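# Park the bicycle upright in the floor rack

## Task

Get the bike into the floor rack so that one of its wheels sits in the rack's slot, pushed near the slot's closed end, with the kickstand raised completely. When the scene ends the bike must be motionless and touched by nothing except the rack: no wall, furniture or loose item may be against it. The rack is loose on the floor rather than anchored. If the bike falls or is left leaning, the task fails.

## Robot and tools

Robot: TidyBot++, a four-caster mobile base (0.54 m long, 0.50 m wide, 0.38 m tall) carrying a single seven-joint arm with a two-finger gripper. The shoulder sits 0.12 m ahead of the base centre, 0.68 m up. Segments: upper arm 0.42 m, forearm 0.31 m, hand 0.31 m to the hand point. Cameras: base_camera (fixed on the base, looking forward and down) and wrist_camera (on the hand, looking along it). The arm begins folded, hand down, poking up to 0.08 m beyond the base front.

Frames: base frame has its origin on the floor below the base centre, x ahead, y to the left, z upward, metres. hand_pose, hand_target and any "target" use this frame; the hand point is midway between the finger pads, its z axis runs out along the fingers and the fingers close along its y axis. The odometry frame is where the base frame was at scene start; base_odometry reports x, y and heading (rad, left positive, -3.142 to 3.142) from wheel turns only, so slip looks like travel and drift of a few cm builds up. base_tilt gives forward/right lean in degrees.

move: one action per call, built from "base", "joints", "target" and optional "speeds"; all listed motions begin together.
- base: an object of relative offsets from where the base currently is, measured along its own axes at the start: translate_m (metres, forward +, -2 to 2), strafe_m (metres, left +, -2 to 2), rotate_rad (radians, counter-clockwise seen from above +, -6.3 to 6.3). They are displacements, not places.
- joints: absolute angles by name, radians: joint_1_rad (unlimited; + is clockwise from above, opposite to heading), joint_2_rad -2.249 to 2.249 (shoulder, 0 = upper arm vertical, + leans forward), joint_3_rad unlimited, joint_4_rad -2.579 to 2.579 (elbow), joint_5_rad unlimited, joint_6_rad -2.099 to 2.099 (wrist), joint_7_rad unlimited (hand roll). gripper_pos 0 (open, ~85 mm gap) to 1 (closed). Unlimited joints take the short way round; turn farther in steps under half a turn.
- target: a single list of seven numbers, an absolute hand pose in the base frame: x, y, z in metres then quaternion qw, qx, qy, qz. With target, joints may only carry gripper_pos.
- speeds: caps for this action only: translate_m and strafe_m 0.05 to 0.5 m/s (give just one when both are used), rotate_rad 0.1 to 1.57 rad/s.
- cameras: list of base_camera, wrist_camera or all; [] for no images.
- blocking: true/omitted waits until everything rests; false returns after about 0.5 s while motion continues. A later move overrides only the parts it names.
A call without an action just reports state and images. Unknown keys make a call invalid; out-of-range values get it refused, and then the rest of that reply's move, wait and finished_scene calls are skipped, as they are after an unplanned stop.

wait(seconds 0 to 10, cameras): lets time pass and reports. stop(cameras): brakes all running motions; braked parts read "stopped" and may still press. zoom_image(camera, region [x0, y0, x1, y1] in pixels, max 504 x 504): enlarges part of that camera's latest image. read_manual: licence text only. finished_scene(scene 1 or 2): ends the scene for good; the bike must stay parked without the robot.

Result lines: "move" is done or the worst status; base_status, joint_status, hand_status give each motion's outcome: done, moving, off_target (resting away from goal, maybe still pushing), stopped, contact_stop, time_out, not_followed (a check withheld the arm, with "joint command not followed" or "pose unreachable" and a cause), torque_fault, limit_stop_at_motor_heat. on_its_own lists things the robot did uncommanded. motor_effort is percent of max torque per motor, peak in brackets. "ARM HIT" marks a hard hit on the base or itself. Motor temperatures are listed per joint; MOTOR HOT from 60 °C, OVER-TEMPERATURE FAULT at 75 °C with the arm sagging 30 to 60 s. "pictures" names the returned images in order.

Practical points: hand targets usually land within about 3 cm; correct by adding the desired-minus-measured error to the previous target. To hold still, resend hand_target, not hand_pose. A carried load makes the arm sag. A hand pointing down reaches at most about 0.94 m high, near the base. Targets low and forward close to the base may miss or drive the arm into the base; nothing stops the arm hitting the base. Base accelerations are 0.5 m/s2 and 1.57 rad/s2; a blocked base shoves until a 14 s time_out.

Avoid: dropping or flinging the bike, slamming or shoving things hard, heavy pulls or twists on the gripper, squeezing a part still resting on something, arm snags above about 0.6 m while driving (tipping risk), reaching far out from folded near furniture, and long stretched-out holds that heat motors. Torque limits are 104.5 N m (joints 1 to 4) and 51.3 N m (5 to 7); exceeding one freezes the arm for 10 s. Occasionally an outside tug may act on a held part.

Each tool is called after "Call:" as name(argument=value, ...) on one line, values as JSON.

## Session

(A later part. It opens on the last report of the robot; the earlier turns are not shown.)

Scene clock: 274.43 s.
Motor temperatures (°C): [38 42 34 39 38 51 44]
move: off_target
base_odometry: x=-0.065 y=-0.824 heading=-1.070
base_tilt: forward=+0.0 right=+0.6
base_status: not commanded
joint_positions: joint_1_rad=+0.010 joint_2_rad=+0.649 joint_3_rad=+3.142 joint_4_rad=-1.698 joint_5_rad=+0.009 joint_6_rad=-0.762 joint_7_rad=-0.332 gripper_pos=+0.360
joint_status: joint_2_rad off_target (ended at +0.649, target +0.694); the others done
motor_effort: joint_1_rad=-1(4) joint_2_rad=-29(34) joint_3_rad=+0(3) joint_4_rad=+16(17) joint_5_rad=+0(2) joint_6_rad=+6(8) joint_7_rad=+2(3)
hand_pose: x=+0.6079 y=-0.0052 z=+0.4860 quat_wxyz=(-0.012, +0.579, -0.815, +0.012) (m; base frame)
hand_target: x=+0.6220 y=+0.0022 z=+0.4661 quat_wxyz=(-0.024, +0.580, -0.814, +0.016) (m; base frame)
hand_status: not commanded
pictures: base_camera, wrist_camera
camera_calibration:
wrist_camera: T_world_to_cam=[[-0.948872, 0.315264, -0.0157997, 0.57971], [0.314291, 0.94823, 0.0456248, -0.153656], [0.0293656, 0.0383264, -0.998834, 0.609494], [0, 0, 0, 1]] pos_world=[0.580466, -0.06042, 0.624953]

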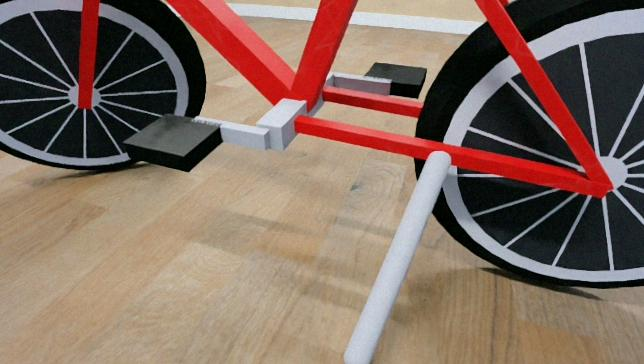

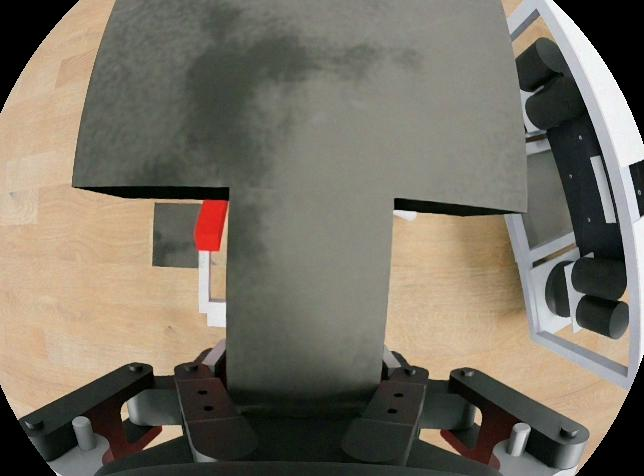

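Call:
move(joints={"joint_2_rad":0.665,"joint_4_rad":-1.79,"joint_6_rad":-0.555})

Scene clock: 275.53 s.
Motor temperatures (°C): [38 42 34 39 38 51 44]
move: off_target
base_odometry: x=-0.065 y=-0.824 heading=-1.070
base_tilt: forward=+0.0 right=+0.6
base_status: not commanded
joint_positions: joint_1_rad=+0.010 joint_2_rad=+0.609 joint_3_rad=+3.142 joint_4_rad=-1.799 joint_5_rad=+0.009 joint_6_rad=-0.660 joint_7_rad=-0.334 gripper_pos=+0.360
joint_status: joint_2_rad off_target (ended at +0.609, target +0.665); joint_6_rad off_target (ended at -0.660, target -0.555); the others done
motor_effort: joint_1_rad=-1(2) joint_2_rad=-18(26) joint_3_rad=-1(1) joint_4_rad=+15(17) joint_5_rad=+2(3) joint_6_rad=+11(11) joint_7_rad=+4(4)
hand_pose: x=+0.5932 y=-0.0049 z=+0.4830 quat_wxyz=(-0.028, +0.578, -0.815, +0.024) (m; base frame)
hand_target: x=+0.6187 y=+0.0022 z=+0.4612 quat_wxyz=(-0.054, +0.579, -0.813, +0.038) (m; base frame)
hand_status: not commanded
pictures: base_camera, wrist_camera
camera_calibration:
wrist_camera: T_world_to_cam=[[-0.947279, 0.315788, -0.0542256, 0.583171], [0.312685, 0.948044, 0.0586613, -0.154563], [0.0699328, 0.0386131, -0.996804, 0.581946], [0, 0, 0, 1]] pos_world=[0.560059, -0.0600963, 0.620776]

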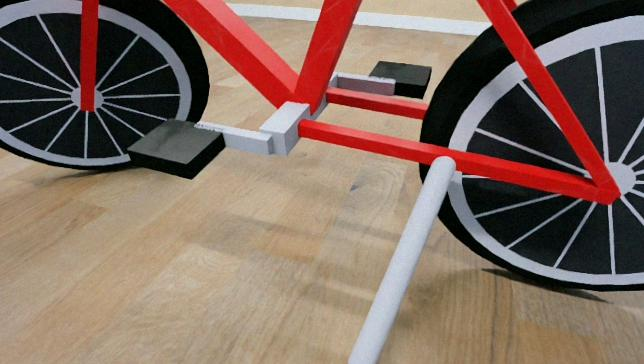

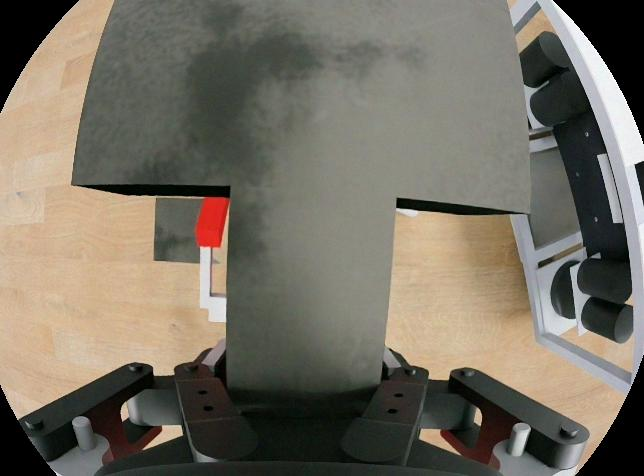

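Call:
move(base={"translate_m":0.028,"strafe_m":-0.011}, speeds={"translate_m":0.05}, joints={"joint_6_rad":-0.53})

Call:
move(joints={"gripper_pos":1.0})

Scene clock: 276.83 s.
Motor temperatures (°C): [38 42 34 39 38 51 44]
move: done
base_odometry: x=-0.061 y=-0.854 heading=-1.070
base_tilt: forward=+0.0 right=+0.6
base_status: done
joint_positions: joint_1_rad=+0.008 joint_2_rad=+0.604 joint_3_rad=+3.142 joint_4_rad=-1.788 joint_5_rad=+0.009 joint_6_rad=-0.577 joint_7_rad=-0.334 gripper_pos=+0.360
joint_status: all done
motor_effort: joint_1_rad=+0(4) joint_2_rad=-25(25) joint_3_rad=-1(3) joint_4_rad=+12(18) joint_5_rad=-2(3) joint_6_rad=+4(15) joint_7_rad=+1(4)
hand_pose: x=+0.6253 y=-0.0042 z=+0.4911 quat_wxyz=(-0.068, +0.577, -0.812, +0.052) (m; base frame)
hand_target: x=+0.6264 y=+0.0022 z=+0.4623 quat_wxyz=(-0.064, +0.578, -0.812, +0.045) (m; base frame)
hand_status: not commanded
pictures: base_camera, wrist_camera
camera_calibration:
wrist_camera: T_world_to_cam=[[-0.938089, 0.313761, -0.146773, 0.653508], [0.303452, 0.948717, 0.0886117, -0.174684], [0.167049, 0.0385873, -0.985193, 0.521248], [0, 0, 0, 1]] pos_world=[0.578983, -0.0594331, 0.624926]

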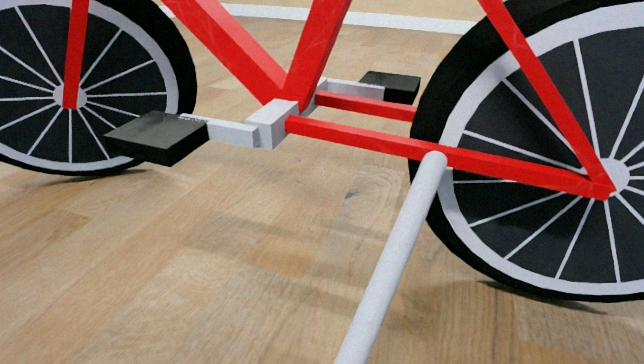

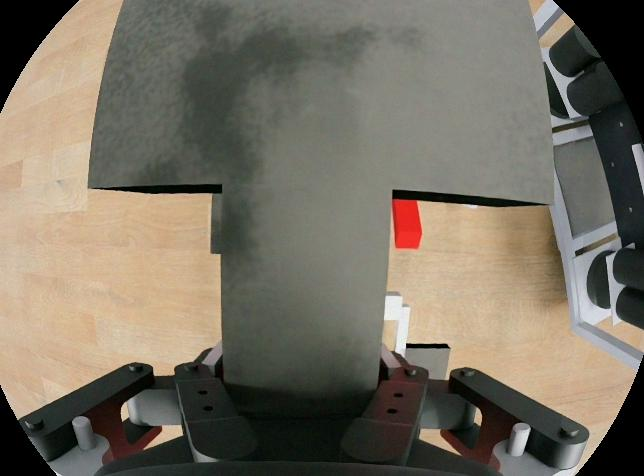

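Scene clock: 277.73 s.
Motor temperatures (°C): [38 42 34 39 38 51 44]
move: off_target
base_odometry: x=-0.061 y=-0.854 heading=-1.070
base_tilt: forward=+0.0 right=+0.6
base_status: not commanded
joint_positions: joint_1_rad=+0.008 joint_2_rad=+0.606 joint_3_rad=+3.142 joint_4_rad=-1.774 joint_5_rad=+0.009 joint_6_rad=-0.545 joint_7_rad=-0.334 gripper_pos=+0.440
joint_status: gripper_pos off_target (ended at +0.440, target +1.000)
motor_effort: joint_1_rad=-1(2) joint_2_rad=-23(28) joint_3_rad=-1(2) joint_4_rad=+9(12) joint_5_rad=-2(3) joint_6_rad=+2(5) joint_7_rad=+0(2)
hand_pose: x=+0.6426 y=-0.0041 z=+0.4963 quat_wxyz=(-0.086, +0.576, -0.810, +0.065) (m; base frame)
hand_target: x=+0.6264 y=+0.0022 z=+0.4623 quat_wxyz=(-0.064, +0.578, -0.812, +0.045) (m; base frame)
hand_status: not commanded
pictures: base_camera, wrist_camera
camera_calibration:
wrist_camera: T_world_to_cam=[[-0.93057, 0.313385, -0.189285, 0.686733], [0.298762, 0.948845, 0.102147, -0.184152], [0.211613, 0.0385042, -0.976595, 0.490615], [0, 0, 0, 1]] pos_world=[0.59025, -0.0593716, 0.62793]

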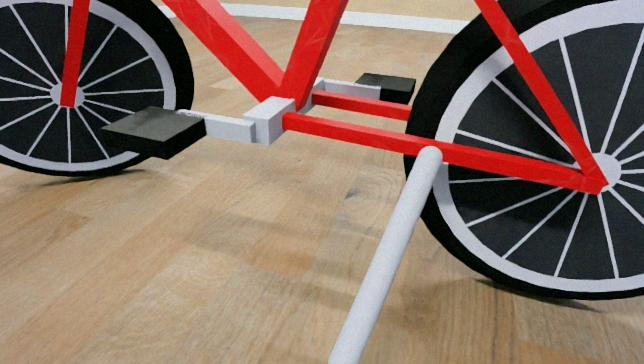

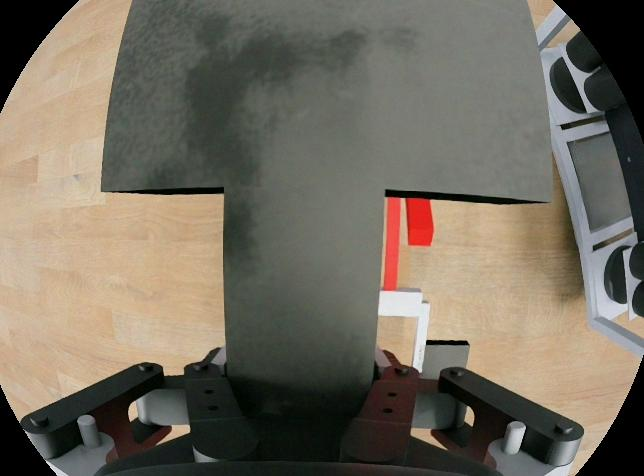

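Call:
move(joints={"gripper_pos":0.36}, cameras=[])

Call:
move(joints={"joint_2_rad":0.733,"joint_4_rad":-1.557,"joint_6_rad":-0.805})

Scene clock: 278.83 s.
Motor temperatures (°C): [38 42 34 39 38 51 44]
move: done
base_odometry: x=-0.061 y=-0.854 heading=-1.070
base_tilt: forward=+0.0 right=+0.6
base_status: not commanded
joint_positions: joint_1_rad=+0.008 joint_2_rad=+0.610 joint_3_rad=+3.142 joint_4_rad=-1.776 joint_5_rad=+0.009 joint_6_rad=-0.545 joint_7_rad=-0.334 gripper_pos=+0.360
joint_status: all done
motor_effort: joint_1_rad=+0(2) joint_2_rad=-26(31) joint_3_rad=+0(2) joint_4_rad=+11(13) joint_5_rad=-1(3) joint_6_rad=+3(5) joint_7_rad=+1(1)
hand_pose: x=+0.6408 y=-0.0041 z=+0.4934 quat_wxyz=(-0.084, +0.576, -0.810, +0.063) (m; base frame)
hand_target: x=+0.6264 y=+0.0022 z=+0.4623 quat_wxyz=(-0.064, +0.578, -0.812, +0.045) (m; base frame)
hand_status: not commanded
pictures: none
No camera images: "cameras" was empty.

Scene clock: 280.47 s.
Motor temperatures (°C): [38 42 34 39 38 51 44]
move: done
base_odometry: x=-0.061 y=-0.854 heading=-1.070
base_tilt: forward=+0.0 right=+0.6
base_status: not commanded
joint_positions: joint_1_rad=+0.008 joint_2_rad=+0.705 joint_3_rad=+3.142 joint_4_rad=-1.561 joint_5_rad=+0.009 joint_6_rad=-0.755 joint_7_rad=-0.334 gripper_pos=+0.360
joint_status: all done
motor_effort: joint_1_rad=+0(1) joint_2_rad=-37(38) joint_3_rad=-1(2) joint_4_rad=+12(15) joint_5_rad=-1(2) joint_6_rad=+0(4) joint_7_rad=+1(1)
hand_pose: x=+0.6704 y=-0.0048 z=+0.4920 quat_wxyz=(-0.047, +0.578, -0.814, +0.038) (m; base frame)
hand_target: x=+0.6515 y=+0.0022 z=+0.4765 quat_wxyz=(-0.019, +0.580, -0.815, +0.013) (m; base frame)
hand_status: not commanded
pictures: base_camera, wrist_camera
camera_calibration:
wrist_camera: T_world_to_cam=[[-0.944098, 0.314547, -0.0986831, 0.6765], [0.308454, 0.948488, 0.072293, -0.18321], [0.116339, 0.0378126, -0.992489, 0.55221], [0, 0, 0, 1]] pos_world=[0.63095, -0.0598991, 0.628066]

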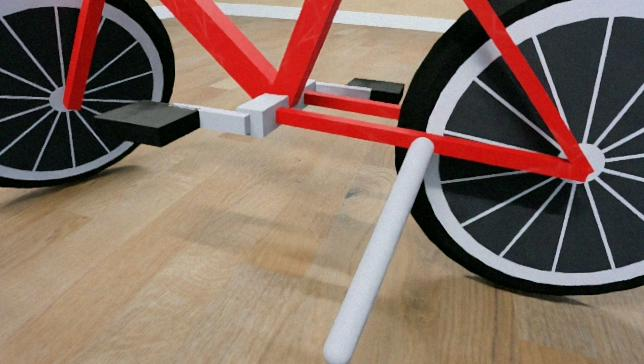

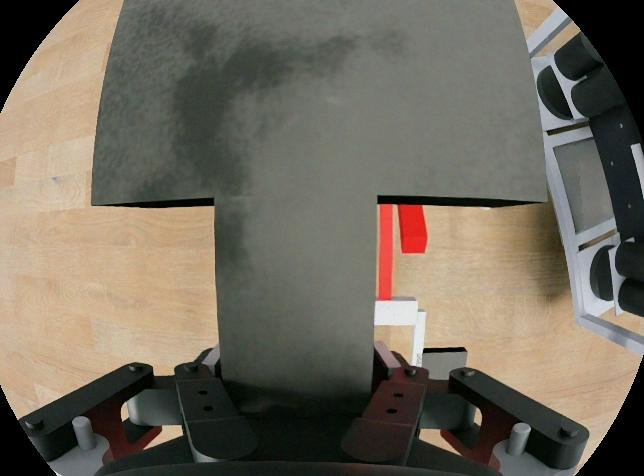

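Call:
move(joints={"joint_2_rad":0.733,"joint_4_rad":-1.557,"joint_6_rad":-0.875})

Scene clock: 281.23 s.
Motor temperatures (°C): [38 42 34 39 38 51 44]
move: done
base_odometry: x=-0.061 y=-0.854 heading=-1.070
base_tilt: forward=+0.0 right=+0.6
base_status: not commanded
joint_positions: joint_1_rad=+0.008 joint_2_rad=+0.704 joint_3_rad=+3.142 joint_4_rad=-1.557 joint_5_rad=+0.009 joint_6_rad=-0.838 joint_7_rad=-0.334 gripper_pos=+0.360
joint_status: all done
motor_effort: joint_1_rad=-1(2) joint_2_rad=-33(38) joint_3_rad=-1(3) joint_4_rad=+12(15) joint_5_rad=-2(3) joint_6_rad=+1(4) joint_7_rad=+0(1)
hand_pose: x=+0.6471 y=-0.0047 z=+0.4913 quat_wxyz=(-0.015, +0.579, -0.815, +0.015) (m; base frame)
hand_target: x=+0.6297 y=+0.0022 z=+0.4762 quat_wxyz=(+0.009, +0.580, -0.815, -0.007) (m; base frame)
hand_status: not commanded
pictures: base_camera, wrist_camera
camera_calibration:
wrist_camera: T_world_to_cam=[[-0.948779, 0.314946, -0.0250523, 0.621295], [0.31353, 0.948351, 0.0482617, -0.16756], [0.0389582, 0.037935, -0.998521, 0.607272], [0, 0, 0, 1]] pos_world=[0.618348, -0.0598055, 0.630025]

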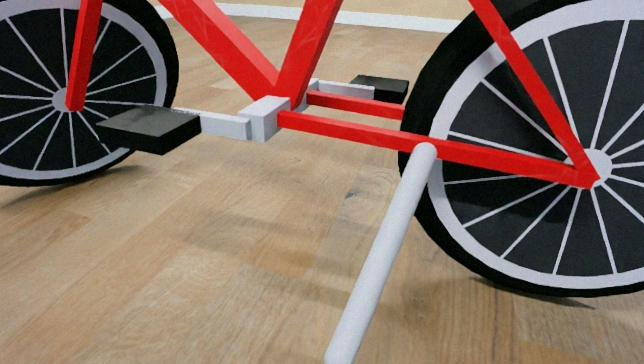

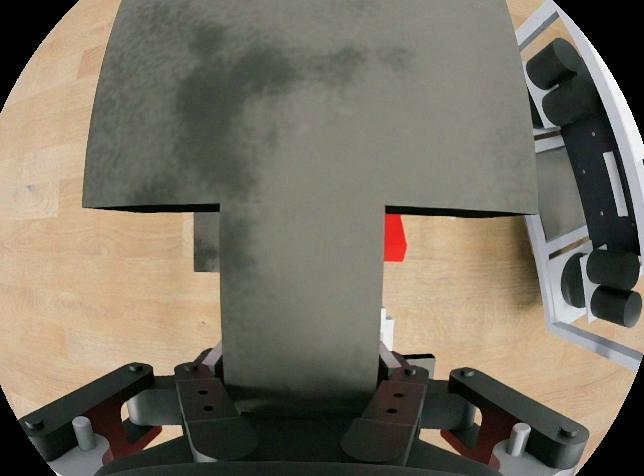

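Call:
move(joints={"joint_2_rad":0.743,"joint_4_rad":-1.557,"joint_6_rad":-0.885}, cameras=[])

Call:
move(joints={"gripper_pos":1.0})

Scene clock: 281.87 s.
Motor temperatures (°C): [38 42 34 39 38 51 44]
move: done
base_odometry: x=-0.061 y=-0.854 heading=-1.070
base_tilt: forward=+0.0 right=+0.6
base_status: not commanded
joint_positions: joint_1_rad=+0.008 joint_2_rad=+0.705 joint_3_rad=+3.142 joint_4_rad=-1.556 joint_5_rad=+0.009 joint_6_rad=-0.844 joint_7_rad=-0.334 gripper_pos=+0.360
joint_status: all done
motor_effort: joint_1_rad=-1(1) joint_2_rad=-34(34) joint_3_rad=-1(1) joint_4_rad=+12(13) joint_5_rad=-2(3) joint_6_rad=+1(1) joint_7_rad=+0(1)
hand_pose: x=+0.6456 y=-0.0047 z=+0.4913 quat_wxyz=(-0.013, +0.579, -0.815, +0.013) (m; base frame)
hand_target: x=+0.6245 y=+0.0022 z=+0.4712 quat_wxyz=(+0.017, +0.580, -0.815, -0.013) (m; base frame)
hand_status: not commanded
pictures: none
No camera images: "cameras" was empty.

Scene clock: 282.77 s.
Motor temperatures (°C): [38 42 34 39 38 51 44]
move: off_target
base_odometry: x=-0.061 y=-0.854 heading=-1.070
base_tilt: forward=+0.0 right=+0.6
base_status: not commanded
joint_positions: joint_1_rad=+0.007 joint_2_rad=+0.704 joint_3_rad=+3.142 joint_4_rad=-1.553 joint_5_rad=+0.012 joint_6_rad=-0.847 joint_7_rad=-0.322 gripper_pos=+0.391
joint_status: gripper_pos off_target (ended at +0.391, target +1.000)
motor_effort: joint_1_rad=-1(6) joint_2_rad=-32(36) joint_3_rad=-1(6) joint_4_rad=+11(12) joint_5_rad=-2(10) joint_6_rad=-1(2) joint_7_rad=-1(9)
hand_pose: x=+0.6463 y=-0.0058 z=+0.4921 quat_wxyz=(-0.012, +0.584, -0.811, +0.015) (m; base frame)
hand_target: x=+0.6245 y=+0.0022 z=+0.4712 quat_wxyz=(+0.017, +0.580, -0.815, -0.013) (m; base frame)
hand_status: not commanded
pictures: base_camera, wrist_camera
camera_calibration:
wrist_camera: T_world_to_cam=[[-0.952996, 0.302247, -0.021091, 0.621571], [0.301164, 0.952594, 0.0431828, -0.155783], [0.033143, 0.0348012, -0.998845, 0.612077], [0, 0, 0, 1]] pos_world=[0.618984, -0.0607715, 0.631206]

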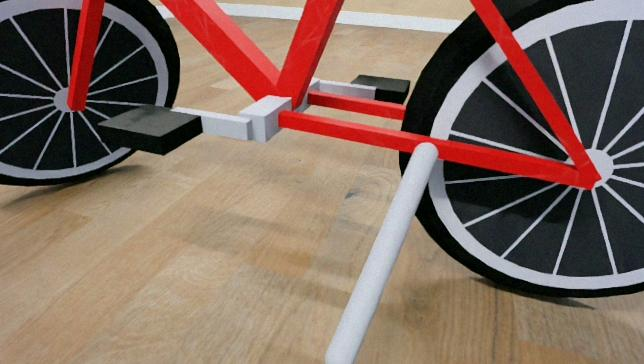

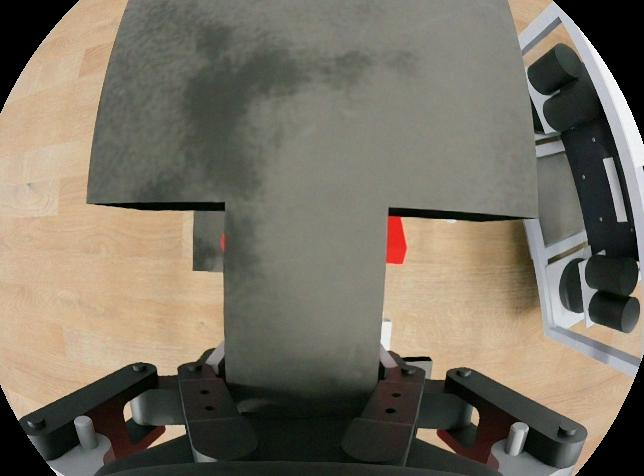

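Call:
move(base={"translate_m":0.0155,"strafe_m":0.0475}, speeds={"strafe_m":0.05})

Scene clock: 284.43 s.
Motor temperatures (°C): [38 42 34 39 38 51 44]
move: done
base_odometry: x=-0.012 y=-0.845 heading=-1.070
base_tilt: forward=+0.0 right=+0.6
base_status: done
joint_positions: joint_1_rad=+0.006 joint_2_rad=+0.705 joint_3_rad=+3.151 joint_4_rad=-1.548 joint_5_rad=+0.052 joint_6_rad=-0.855 joint_7_rad=-0.262 gripper_pos=+0.417
joint_status: not commanded
motor_effort: joint_1_rad=-3(5) joint_2_rad=-33(35) joint_3_rad=-4(6) joint_4_rad=+10(12) joint_5_rad=-15(19) joint_6_rad=-3(4) joint_7_rad=-11(14)
hand_pose: x=+0.6465 y=-0.0189 z=+0.4934 quat_wxyz=(+0.001, +0.617, -0.787, +0.029) (m; base frame)
hand_target: x=+0.6245 y=+0.0022 z=+0.4712 quat_wxyz=(+0.017, +0.580, -0.815, -0.013) (m; base frame)
hand_status: not commanded
pictures: base_camera, wrist_camera
camera_calibration:
wrist_camera: T_world_to_cam=[[-0.974247, 0.223941, -0.0263435, 0.640642], [0.223903, 0.974601, 0.00442383, -0.0738806], [0.0266651, -0.0015885, -0.999643, 0.617641], [0, 0, 0, 1]] pos_world=[0.624216, -0.0704808, 0.634624]

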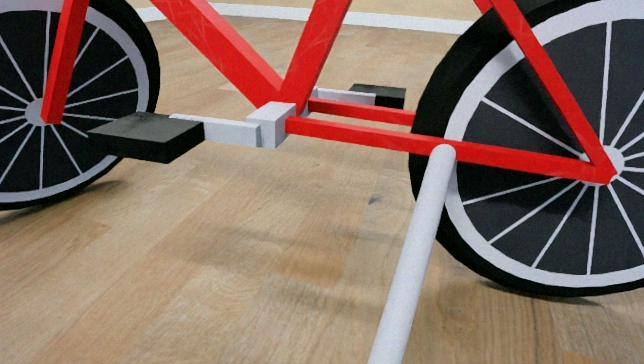

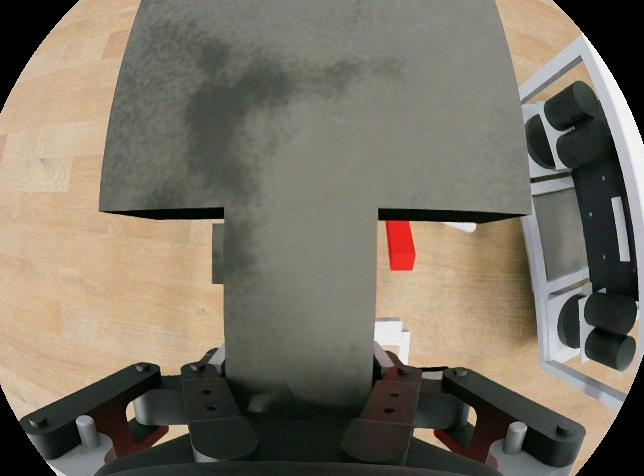

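Call:
move(base={"translate_m":0.0125,"strafe_m":0.0485}, speeds={"strafe_m":0.05})

Scene clock: 286.10 s.
Motor temperatures (°C): [38 42 34 39 38 51 44]
move: done
base_odometry: x=+0.037 y=-0.833 heading=-1.070
base_tilt: forward=+0.0 right=+0.6
base_status: done
joint_positions: joint_1_rad=+0.008 joint_2_rad=+0.706 joint_3_rad=+3.158 joint_4_rad=-1.541 joint_5_rad=+0.081 joint_6_rad=-0.862 joint_7_rad=-0.225 gripper_pos=+0.469
joint_status: not commanded
on_its_own: gripper_pos moved +0.052 toward your old target +1.000
motor_effort: joint_1_rad=-1(7) joint_2_rad=-33(39) joint_3_rad=-3(7) joint_4_rad=+11(13) joint_5_rad=-20(23) joint_6_rad=+1(6) joint_7_rad=-16(19)
hand_pose: x=+0.6477 y=-0.0303 z=+0.4950 quat_wxyz=(+0.010, +0.635, -0.771, +0.039) (m; base frame)
hand_target: x=+0.6245 y=+0.0022 z=+0.4712 quat_wxyz=(+0.017, +0.580, -0.815, -0.013) (m; base frame)
hand_status: not commanded
pictures: base_camera, wrist_camera
camera_calibration:
wrist_camera: T_world_to_cam=[[-0.983907, 0.176431, -0.0282516, 0.650109], [0.177129, 0.983884, -0.0244395, -0.0181965], [0.0234844, -0.0290504, -0.999302, 0.620345], [0, 0, 0, 1]] pos_world=[0.628302, -0.0787751, 0.637834]

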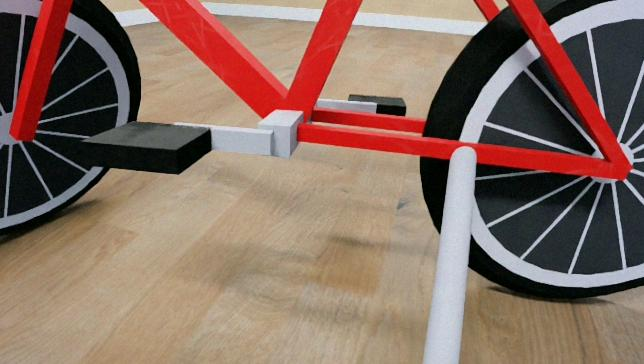

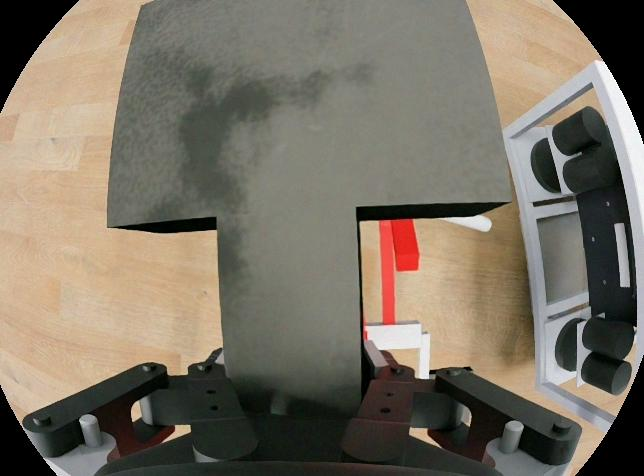

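Call:
move(joints={"gripper_pos":0.36}, cameras=[])

Call:
move(joints={"joint_1_rad":0.0,"joint_2_rad":0.722,"joint_3_rad":3.14,"joint_4_rad":-1.60,"joint_5_rad":0.0,"joint_6_rad":-0.80,"joint_7_rad":-0.135})

Scene clock: 288.43 s.
Motor temperatures (°C): [38 42 34 39 38 51 44]
move: done
base_odometry: x=+0.037 y=-0.833 heading=-1.070
base_tilt: forward=+0.0 right=+0.6
base_status: not commanded
joint_positions: joint_1_rad=-0.010 joint_2_rad=+0.708 joint_3_rad=+3.133 joint_4_rad=-1.527 joint_5_rad=+0.001 joint_6_rad=-0.861 joint_7_rad=-0.338 gripper_pos=+0.360
joint_status: all done
motor_effort: joint_1_rad=+3(5) joint_2_rad=-35(36) joint_3_rad=+2(5) joint_4_rad=+7(11) joint_5_rad=+0(21) joint_6_rad=-5(6) joint_7_rad=-1(16)
hand_pose: x=+0.6538 y=+0.0109 z=+0.4966 quat_wxyz=(-0.020, +0.585, -0.811, +0.011) (m; base frame)
hand_target: x=+0.6245 y=+0.0022 z=+0.4712 quat_wxyz=(+0.017, +0.580, -0.815, -0.013) (m; base frame)
hand_status: not commanded
pictures: none
No camera images: "cameras" was empty.

Scene clock: 289.60 s.
Motor temperatures (°C): [38 42 34 39 38 51 44]
move: off_target
base_odometry: x=+0.037 y=-0.833 heading=-1.070
base_tilt: forward=+0.0 right=+0.6
base_status: not commanded
joint_positions: joint_1_rad=-0.016 joint_2_rad=+0.709 joint_3_rad=+3.127 joint_4_rad=-1.558 joint_5_rad=+0.001 joint_6_rad=-0.787 joint_7_rad=-0.161 gripper_pos=+0.360
joint_status: joint_4_rad off_target (ended at -1.558, target -1.600); the others done
motor_effort: joint_1_rad=+3(6) joint_2_rad=-37(40) joint_3_rad=+2(6) joint_4_rad=+7(8) joint_5_rad=+0(2) joint_6_rad=-6(8) joint_7_rad=+0(1)
hand_pose: x=+0.6608 y=+0.0172 z=+0.4895 quat_wxyz=(-0.036, +0.658, -0.752, +0.025) (m; base frame)
hand_target: x=+0.6329 y=+0.0022 z=+0.4718 quat_wxyz=(-0.008, +0.658, -0.753, +0.006) (m; base frame)
hand_status: not commanded
pictures: base_camera, wrist_camera
camera_calibration:
wrist_camera: T_world_to_cam=[[-0.990645, 0.118618, -0.067466, 0.679126], [0.114499, 0.991489, 0.0619659, -0.0684376], [0.074242, 0.0536615, -0.995795, 0.579222], [0, 0, 0, 1]] pos_world=[0.637606, -0.0437831, 0.626845]

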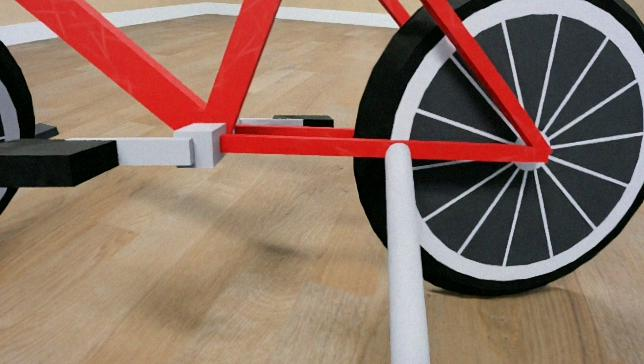

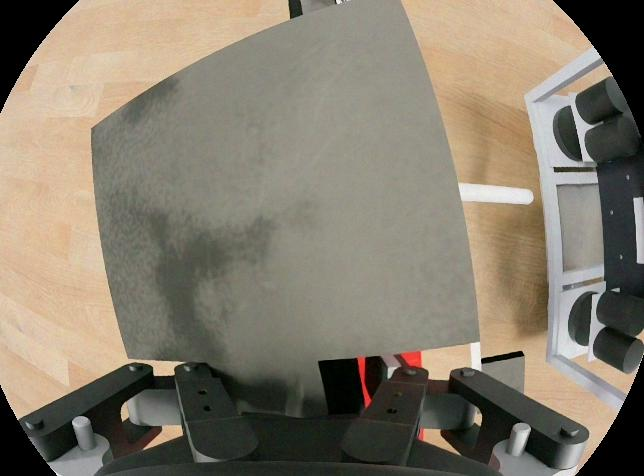

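Call:
move(joints={"gripper_pos":1.0})

Scene clock: 291.07 s.
Motor temperatures (°C): [38 42 34 39 38 51 44]
move: off_target
base_odometry: x=+0.037 y=-0.833 heading=-1.070
base_tilt: forward=+0.0 right=+0.6
base_status: not commanded
joint_positions: joint_1_rad=-0.016 joint_2_rad=+0.702 joint_3_rad=+3.128 joint_4_rad=-1.559 joint_5_rad=+0.012 joint_6_rad=-0.798 joint_7_rad=-0.121 gripper_pos=+0.453
joint_status: gripper_pos off_target (ended at +0.453, target +1.000)
motor_effort: joint_1_rad=+2(6) joint_2_rad=-31(36) joint_3_rad=+1(4) joint_4_rad=+7(9) joint_5_rad=-6(7) joint_6_rad=-1(8) joint_7_rad=-5(6)
hand_pose: x=+0.6584 y=+0.0146 z=+0.4927 quat_wxyz=(-0.031, +0.675, -0.737, +0.027) (m; base frame)
hand_target: x=+0.6329 y=+0.0022 z=+0.4718 quat_wxyz=(-0.008, +0.658, -0.753, +0.006) (m; base frame)
hand_status: not commanded
pictures: base_camera, wrist_camera
camera_calibration:
wrist_camera: T_world_to_cam=[[-0.995304, 0.0724332, -0.0642192, 0.679462], [0.069293, 0.99635, 0.0498495, -0.030152], [0.0675956, 0.0451655, -0.99669, 0.587685], [0, 0, 0, 1]] pos_world=[0.638635, -0.0457168, 0.630877]

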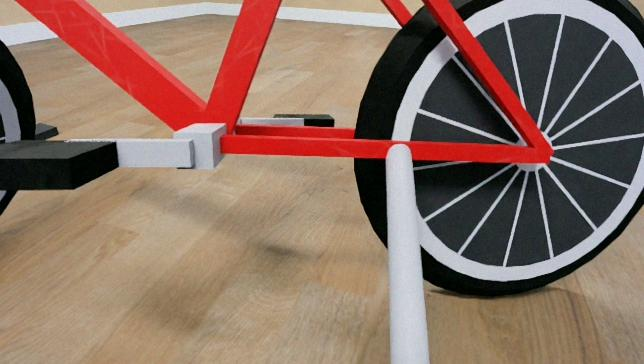

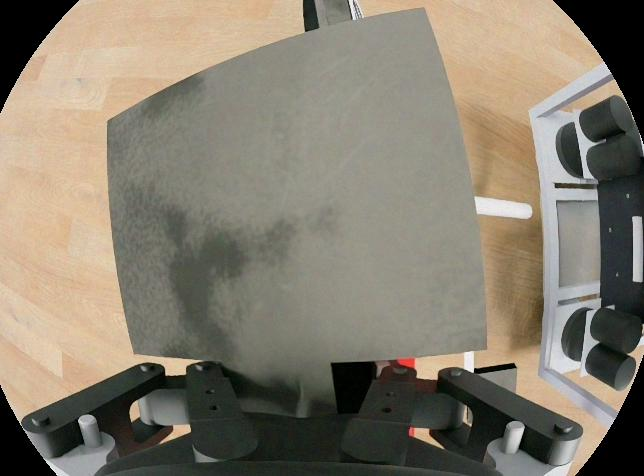

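Call:
move(base={"translate_m":-0.04}, speeds={"translate_m":0.05})

Call:
move(base={"translate_m":-0.03}, speeds={"translate_m":0.05}, joints={"joint_2_rad":0.712,"joint_4_rad":-1.655,"joint_6_rad":-0.71})

Scene clock: 292.47 s.
Motor temperatures (°C): [38 42 34 39 38 51 44]
move: done
base_odometry: x=+0.018 y=-0.797 heading=-1.070
base_tilt: forward=+0.0 right=+0.6
base_status: done
joint_positions: joint_1_rad=-0.016 joint_2_rad=+0.687 joint_3_rad=+3.129 joint_4_rad=-1.558 joint_5_rad=+0.012 joint_6_rad=-0.798 joint_7_rad=-0.114 gripper_pos=+0.470
joint_status: not commanded
motor_effort: joint_1_rad=+0(5) joint_2_rad=-28(32) joint_3_rad=-2(2) joint_4_rad=+6(9) joint_5_rad=-10(11) joint_6_rad=-1(4) joint_7_rad=-6(8)
hand_pose: x=+0.6619 y=+0.0142 z=+0.5014 quat_wxyz=(-0.037, +0.677, -0.734, +0.033) (m; base frame)
hand_target: x=+0.6329 y=+0.0022 z=+0.4718 quat_wxyz=(-0.008, +0.658, -0.753, +0.006) (m; base frame)
hand_status: not commanded
pictures: base_camera, wrist_camera
camera_calibration:
wrist_camera: T_world_to_cam=[[-0.994546, 0.0657217, -0.0809905, 0.69146], [0.0618, 0.996835, 0.0500152, -0.0255235], [0.0840212, 0.0447372, -0.995459, 0.584595], [0, 0, 0, 1]] pos_world=[0.640148, -0.0461544, 0.639219]

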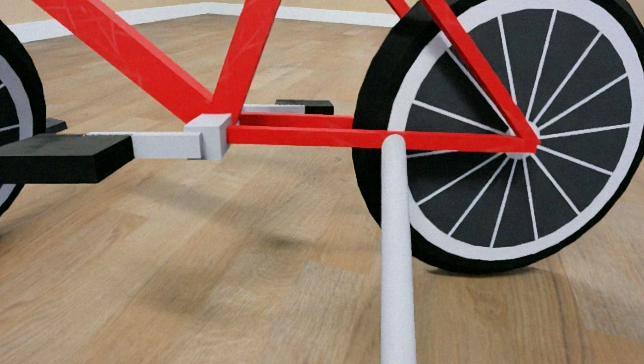

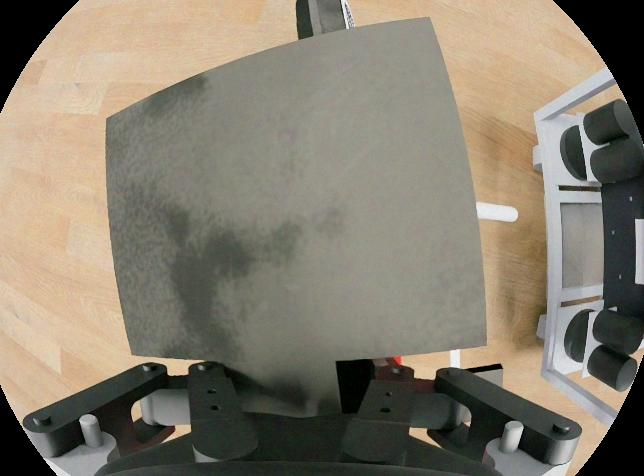

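Scene clock: 293.53 s.
Motor temperatures (°C): [38 42 34 39 38 51 44]
move: off_target
base_odometry: x=+0.004 y=-0.771 heading=-1.070
base_tilt: forward=-0.1 right=+0.6
base_status: done
joint_positions: joint_1_rad=-0.015 joint_2_rad=+0.655 joint_3_rad=+3.132 joint_4_rad=-1.607 joint_5_rad=+0.012 joint_6_rad=-0.744 joint_7_rad=-0.113 gripper_pos=+0.478
joint_status: joint_2_rad off_target (ended at +0.655, target +0.712); joint_4_rad off_target (ended at -1.607, target -1.655); the others done
motor_effort: joint_1_rad=-1(1) joint_2_rad=-22(29) joint_3_rad=-2(3) joint_4_rad=+5(8) joint_5_rad=-11(12) joint_6_rad=+0(3) joint_7_rad=-6(7)
hand_pose: x=+0.6596 y=+0.0120 z=+0.5067 quat_wxyz=(-0.050, +0.676, -0.734, +0.046) (m; base frame)
hand_target: x=+0.6339 y=+0.0022 z=+0.4650 quat_wxyz=(-0.025, +0.658, -0.752, +0.021) (m; base frame)
hand_status: not commanded
pictures: base_camera, wrist_camera
camera_calibration:
wrist_camera: T_world_to_cam=[[-0.990699, 0.0681124, -0.117797, 0.705856], [0.0624629, 0.996743, 0.0510082, -0.0244275], [0.120887, 0.0431758, -0.991727, 0.563981], [0, 0, 0, 1]] pos_world=[0.632638, -0.0480799, 0.643709]

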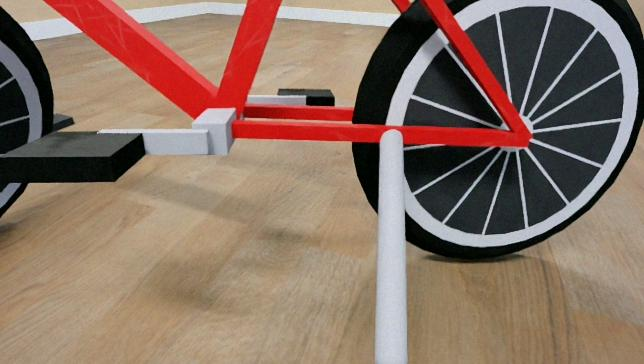

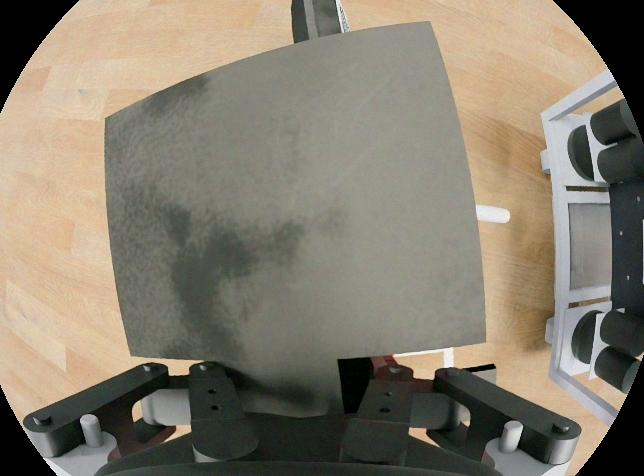

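Call:
move(joints={"gripper_pos":0.37}, cameras=[])

Call:
move(base={"translate_m":-0.03}, speeds={"translate_m":0.05}, joints={"joint_2_rad":0.702,"joint_4_rad":-1.71,"joint_6_rad":-0.62})

Scene clock: 294.67 s.
Motor temperatures (°C): [38 42 34 39 38 51 44]
move: done
base_odometry: x=+0.004 y=-0.771 heading=-1.070
base_tilt: forward=+0.0 right=+0.6
base_status: not commanded
joint_positions: joint_1_rad=-0.015 joint_2_rad=+0.666 joint_3_rad=+3.131 joint_4_rad=-1.612 joint_5_rad=-0.003 joint_6_rad=-0.710 joint_7_rad=-0.130 gripper_pos=+0.370
joint_status: all done
motor_effort: joint_1_rad=+2(4) joint_2_rad=-30(33) joint_3_rad=+1(4) joint_4_rad=+6(9) joint_5_rad=+0(11) joint_6_rad=-4(4) joint_7_rad=+0(7)
hand_pose: x=+0.6652 y=+0.0161 z=+0.5008 quat_wxyz=(-0.061, +0.666, -0.742, +0.046) (m; base frame)
hand_target: x=+0.6339 y=+0.0022 z=+0.4650 quat_wxyz=(-0.025, +0.658, -0.752, +0.021) (m; base frame)
hand_status: not commanded
pictures: none
No camera images: "cameras" was empty.

Scene clock: 295.73 s.
Motor temperatures (°C): [38 42 34 39 38 51 44]
move: off_target
base_odometry: x=-0.011 y=-0.744 heading=-1.070
base_tilt: forward=+0.0 right=+0.6
base_status: done
joint_positions: joint_1_rad=-0.015 joint_2_rad=+0.651 joint_3_rad=+3.130 joint_4_rad=-1.654 joint_5_rad=-0.003 joint_6_rad=-0.620 joint_7_rad=-0.130 gripper_pos=+0.370
joint_status: joint_2_rad off_target (ended at +0.651, target +0.702); joint_4_rad off_target (ended at -1.654, target -1.710); the others done
motor_effort: joint_1_rad=+2(5) joint_2_rad=-24(34) joint_3_rad=+1(4) joint_4_rad=+4(8) joint_5_rad=-1(2) joint_6_rad=-4(5) joint_7_rad=+0(0)
hand_pose: x=+0.6740 y=+0.0163 z=+0.5020 quat_wxyz=(-0.085, +0.664, -0.740, +0.067) (m; base frame)
hand_target: x=+0.6343 y=+0.0022 z=+0.4593 quat_wxyz=(-0.042, +0.657, -0.752, +0.036) (m; base frame)
hand_status: not commanded
pictures: base_camera, wrist_camera
camera_calibration:
wrist_camera: T_world_to_cam=[[-0.976094, 0.0950396, -0.195466, 0.748026], [0.0819629, 0.993888, 0.0739522, -0.053911], [0.2013, 0.0561634, -0.977918, 0.496075], [0, 0, 0, 1]] pos_world=[0.634703, -0.0453719, 0.635322]

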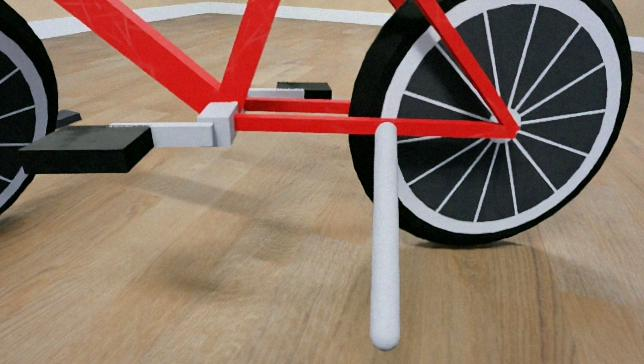

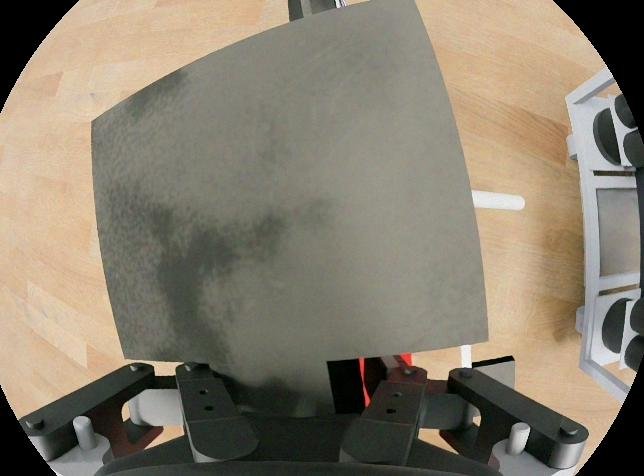

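Call:
move(base={"translate_m":-0.04}, speeds={"translate_m":0.05})

Scene clock: 297.10 s.
Motor temperatures (°C): [38 42 34 39 38 51 44]
move: done
base_odometry: x=-0.030 y=-0.709 heading=-1.070
base_tilt: forward=+0.0 right=+0.6
base_status: done
joint_positions: joint_1_rad=-0.013 joint_2_rad=+0.643 joint_3_rad=+3.131 joint_4_rad=-1.658 joint_5_rad=-0.003 joint_6_rad=-0.615 joint_7_rad=-0.130 gripper_pos=+0.370
joint_status: not commanded
motor_effort: joint_1_rad=+0(4) joint_2_rad=-21(29) joint_3_rad=-1(3) joint_4_rad=+4(7) joint_5_rad=-3(3) joint_6_rad=-3(6) joint_7_rad=+0(0)
hand_pose: x=+0.6750 y=+0.0153 z=+0.5058 quat_wxyz=(-0.088, +0.663, -0.740, +0.070) (m; base frame)
hand_target: x=+0.6343 y=+0.0022 z=+0.4593 quat_wxyz=(-0.042, +0.657, -0.752, +0.036) (m; base frame)
hand_status: not commanded
pictures: base_camera, wrist_camera
camera_calibration:
wrist_camera: T_world_to_cam=[[-0.974076, 0.0967357, -0.204493, 0.752974], [0.0830256, 0.99375, 0.0746133, -0.0543267], [0.210433, 0.0557008, -0.97602, 0.492554], [0, 0, 0, 1]] pos_world=[0.634315, -0.0462879, 0.638775]

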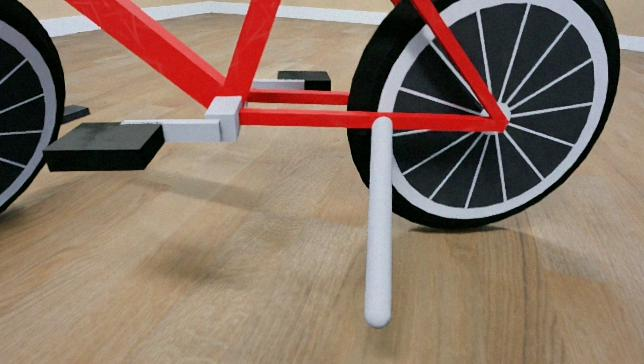

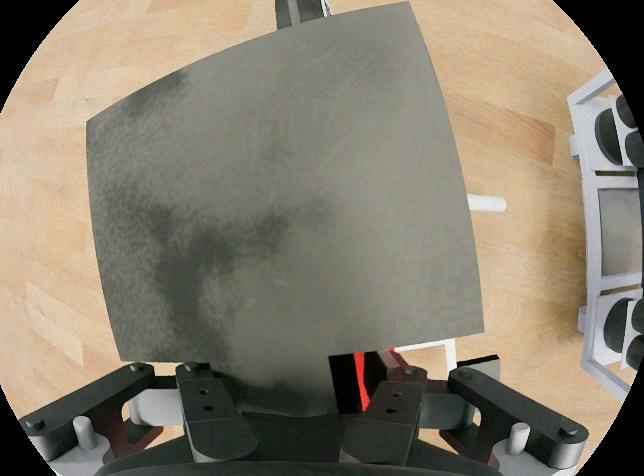

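Call:
move(base={"translate_m":-0.035}, speeds={"translate_m":0.05})

Scene clock: 303.20 s.
Motor temperatures (°C): [38 42 34 39 38 51 44]
move: done
base_odometry: x=-0.046 y=-0.678 heading=-1.070
base_tilt: forward=+0.0 right=+0.6
base_status: done
joint_positions: joint_1_rad=-0.010 joint_2_rad=+0.637 joint_3_rad=+3.132 joint_4_rad=-1.664 joint_5_rad=-0.003 joint_6_rad=-0.613 joint_7_rad=-0.130 gripper_pos=+0.370
joint_status: not commanded
motor_effort: joint_1_rad=-3(3) joint_2_rad=-20(27) joint_3_rad=-3(3) joint_4_rad=+6(8) joint_5_rad=-3(3) joint_6_rad=-1(5) joint_7_rad=+1(1)
hand_pose: x=+0.6737 y=+0.0127 z=+0.5075 quat_wxyz=(-0.089, +0.661, -0.742, +0.071) (m; base frame)
hand_target: x=+0.6343 y=+0.0022 z=+0.4593 quat_wxyz=(-0.042, +0.657, -0.752, +0.036) (m; base frame)
hand_status: not commanded
pictures: base_camera, wrist_camera
camera_calibration:
wrist_camera: T_world_to_cam=[[-0.973193, 0.100828, -0.20671, 0.752808], [0.087203, 0.993437, 0.0740235, -0.0542752], [0.212817, 0.0540134, -0.975598, 0.492806], [0, 0, 0, 1]] pos_world=[0.632483, -0.0486037, 0.640411]

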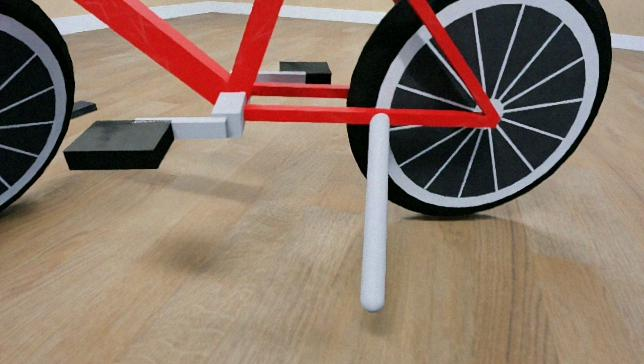

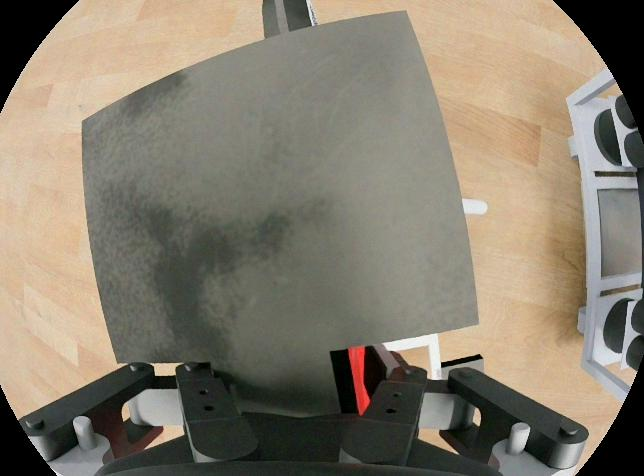

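Call:
move(base={"translate_m":-0.03}, speeds={"translate_m":0.05})

Scene clock: 304.33 s.
Motor temperatures (°C): [38 42 34 39 38 51 44]
move: done
base_odometry: x=-0.061 y=-0.651 heading=-1.071
base_tilt: forward=+0.0 right=+0.6
base_status: done
joint_positions: joint_1_rad=+0.002 joint_2_rad=+0.630 joint_3_rad=+3.141 joint_4_rad=-1.676 joint_5_rad=-0.003 joint_6_rad=-0.613 joint_7_rad=-0.130 gripper_pos=+0.370
joint_status: not commanded
motor_effort: joint_1_rad=-4(5) joint_2_rad=-22(25) joint_3_rad=-4(5) joint_4_rad=+10(10) joint_5_rad=-3(4) joint_6_rad=+2(4) joint_7_rad=+1(1)
hand_pose: x=+0.6686 y=+0.0010 z=+0.5071 quat_wxyz=(-0.084, +0.654, -0.748, +0.072) (m; base frame)
hand_target: x=+0.6343 y=+0.0022 z=+0.4593 quat_wxyz=(-0.042, +0.657, -0.752, +0.036) (m; base frame)
hand_status: not commanded
pictures: base_camera, wrist_camera
camera_calibration:
wrist_camera: T_world_to_cam=[[-0.972337, 0.118493, -0.201298, 0.745599], [0.106803, 0.991951, 0.0680132, -0.0522793], [0.207737, 0.0446325, -0.977166, 0.498308], [0, 0, 0, 1]] pos_world=[0.62704, -0.0587306, 0.640573]

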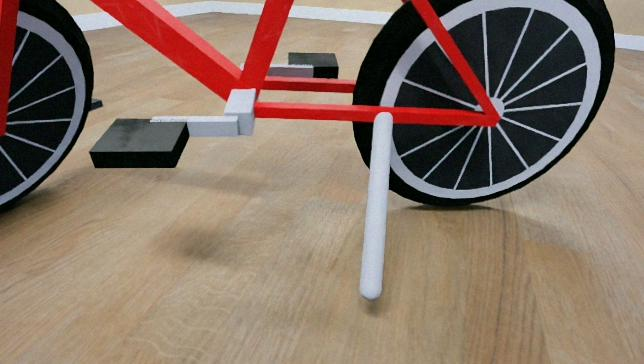

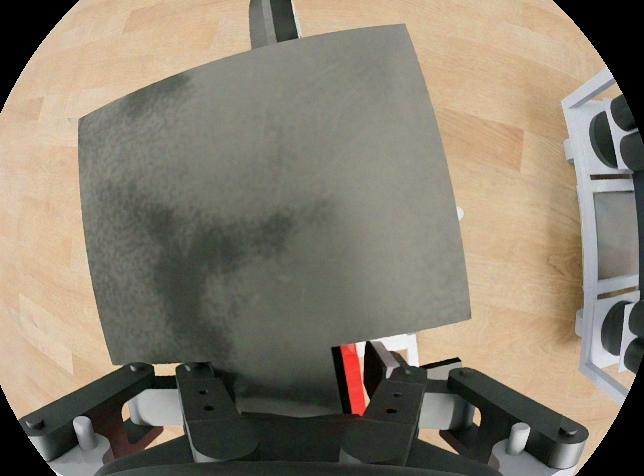

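Call:
move(base={"translate_m":-0.025}, speeds={"translate_m":0.05})

Call:
zoom_image(camera="base_camera", region=[300, 200, 450, 340])

Scene clock: 305.57 s.
Motor temperatures (°C): [38 42 34 39 38 51 44]
move: done
base_odometry: x=-0.073 y=-0.629 heading=-1.071
base_tilt: forward=+0.0 right=+0.6
base_status: done
joint_positions: joint_1_rad=+0.014 joint_2_rad=+0.658 joint_3_rad=+3.151 joint_4_rad=-1.711 joint_5_rad=-0.002 joint_6_rad=-0.640 joint_7_rad=-0.130 gripper_pos=+0.370
joint_status: not commanded
motor_effort: joint_1_rad=-3(9) joint_2_rad=-27(37) joint_3_rad=-3(9) joint_4_rad=+12(21) joint_5_rad=-4(7) joint_6_rad=+4(11) joint_7_rad=+0(1)
hand_pose: x=+0.6370 y=-0.0103 z=+0.4810 quat_wxyz=(-0.048, +0.650, -0.757, +0.046) (m; base frame)
hand_target: x=+0.6343 y=+0.0022 z=+0.4593 quat_wxyz=(-0.042, +0.657, -0.752, +0.036) (m; base frame)
hand_status: not commanded
pictures: base_camera, wrist_camera
camera_calibration:
wrist_camera: T_world_to_cam=[[-0.983965, 0.136532, -0.114767, 0.676961], [0.131265, 0.989967, 0.0522968, -0.0439588], [0.120756, 0.0363934, -0.992015, 0.542347], [0, 0, 0, 1]] pos_world=[0.606385, -0.0686469, 0.618008]

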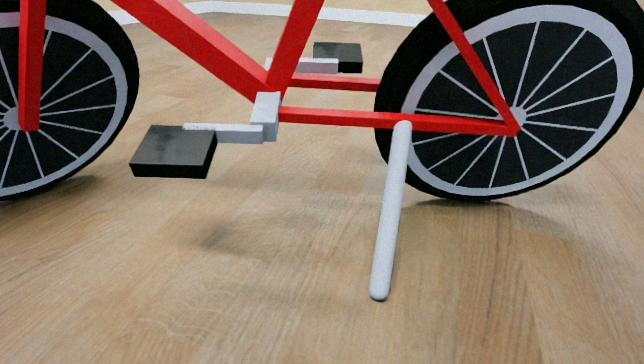

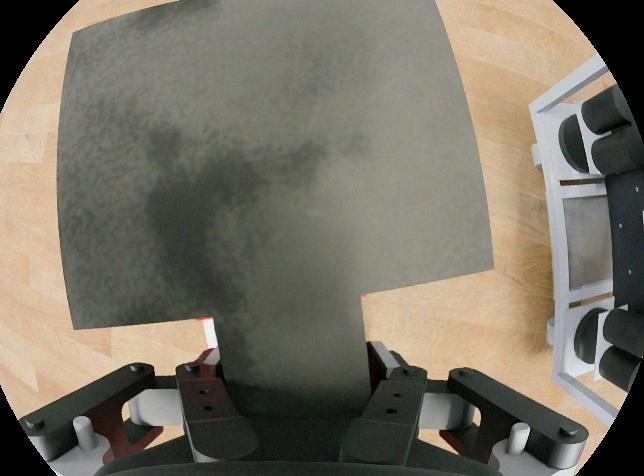

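Scaled by 3.360.

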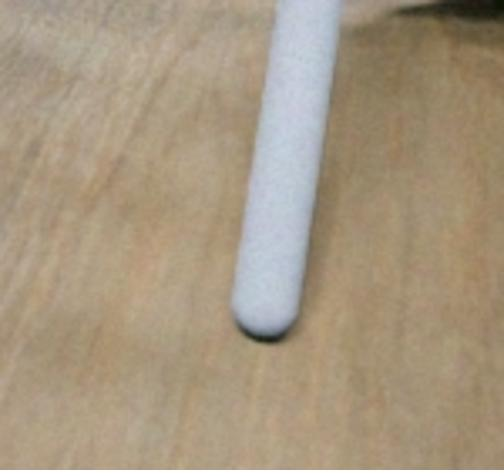

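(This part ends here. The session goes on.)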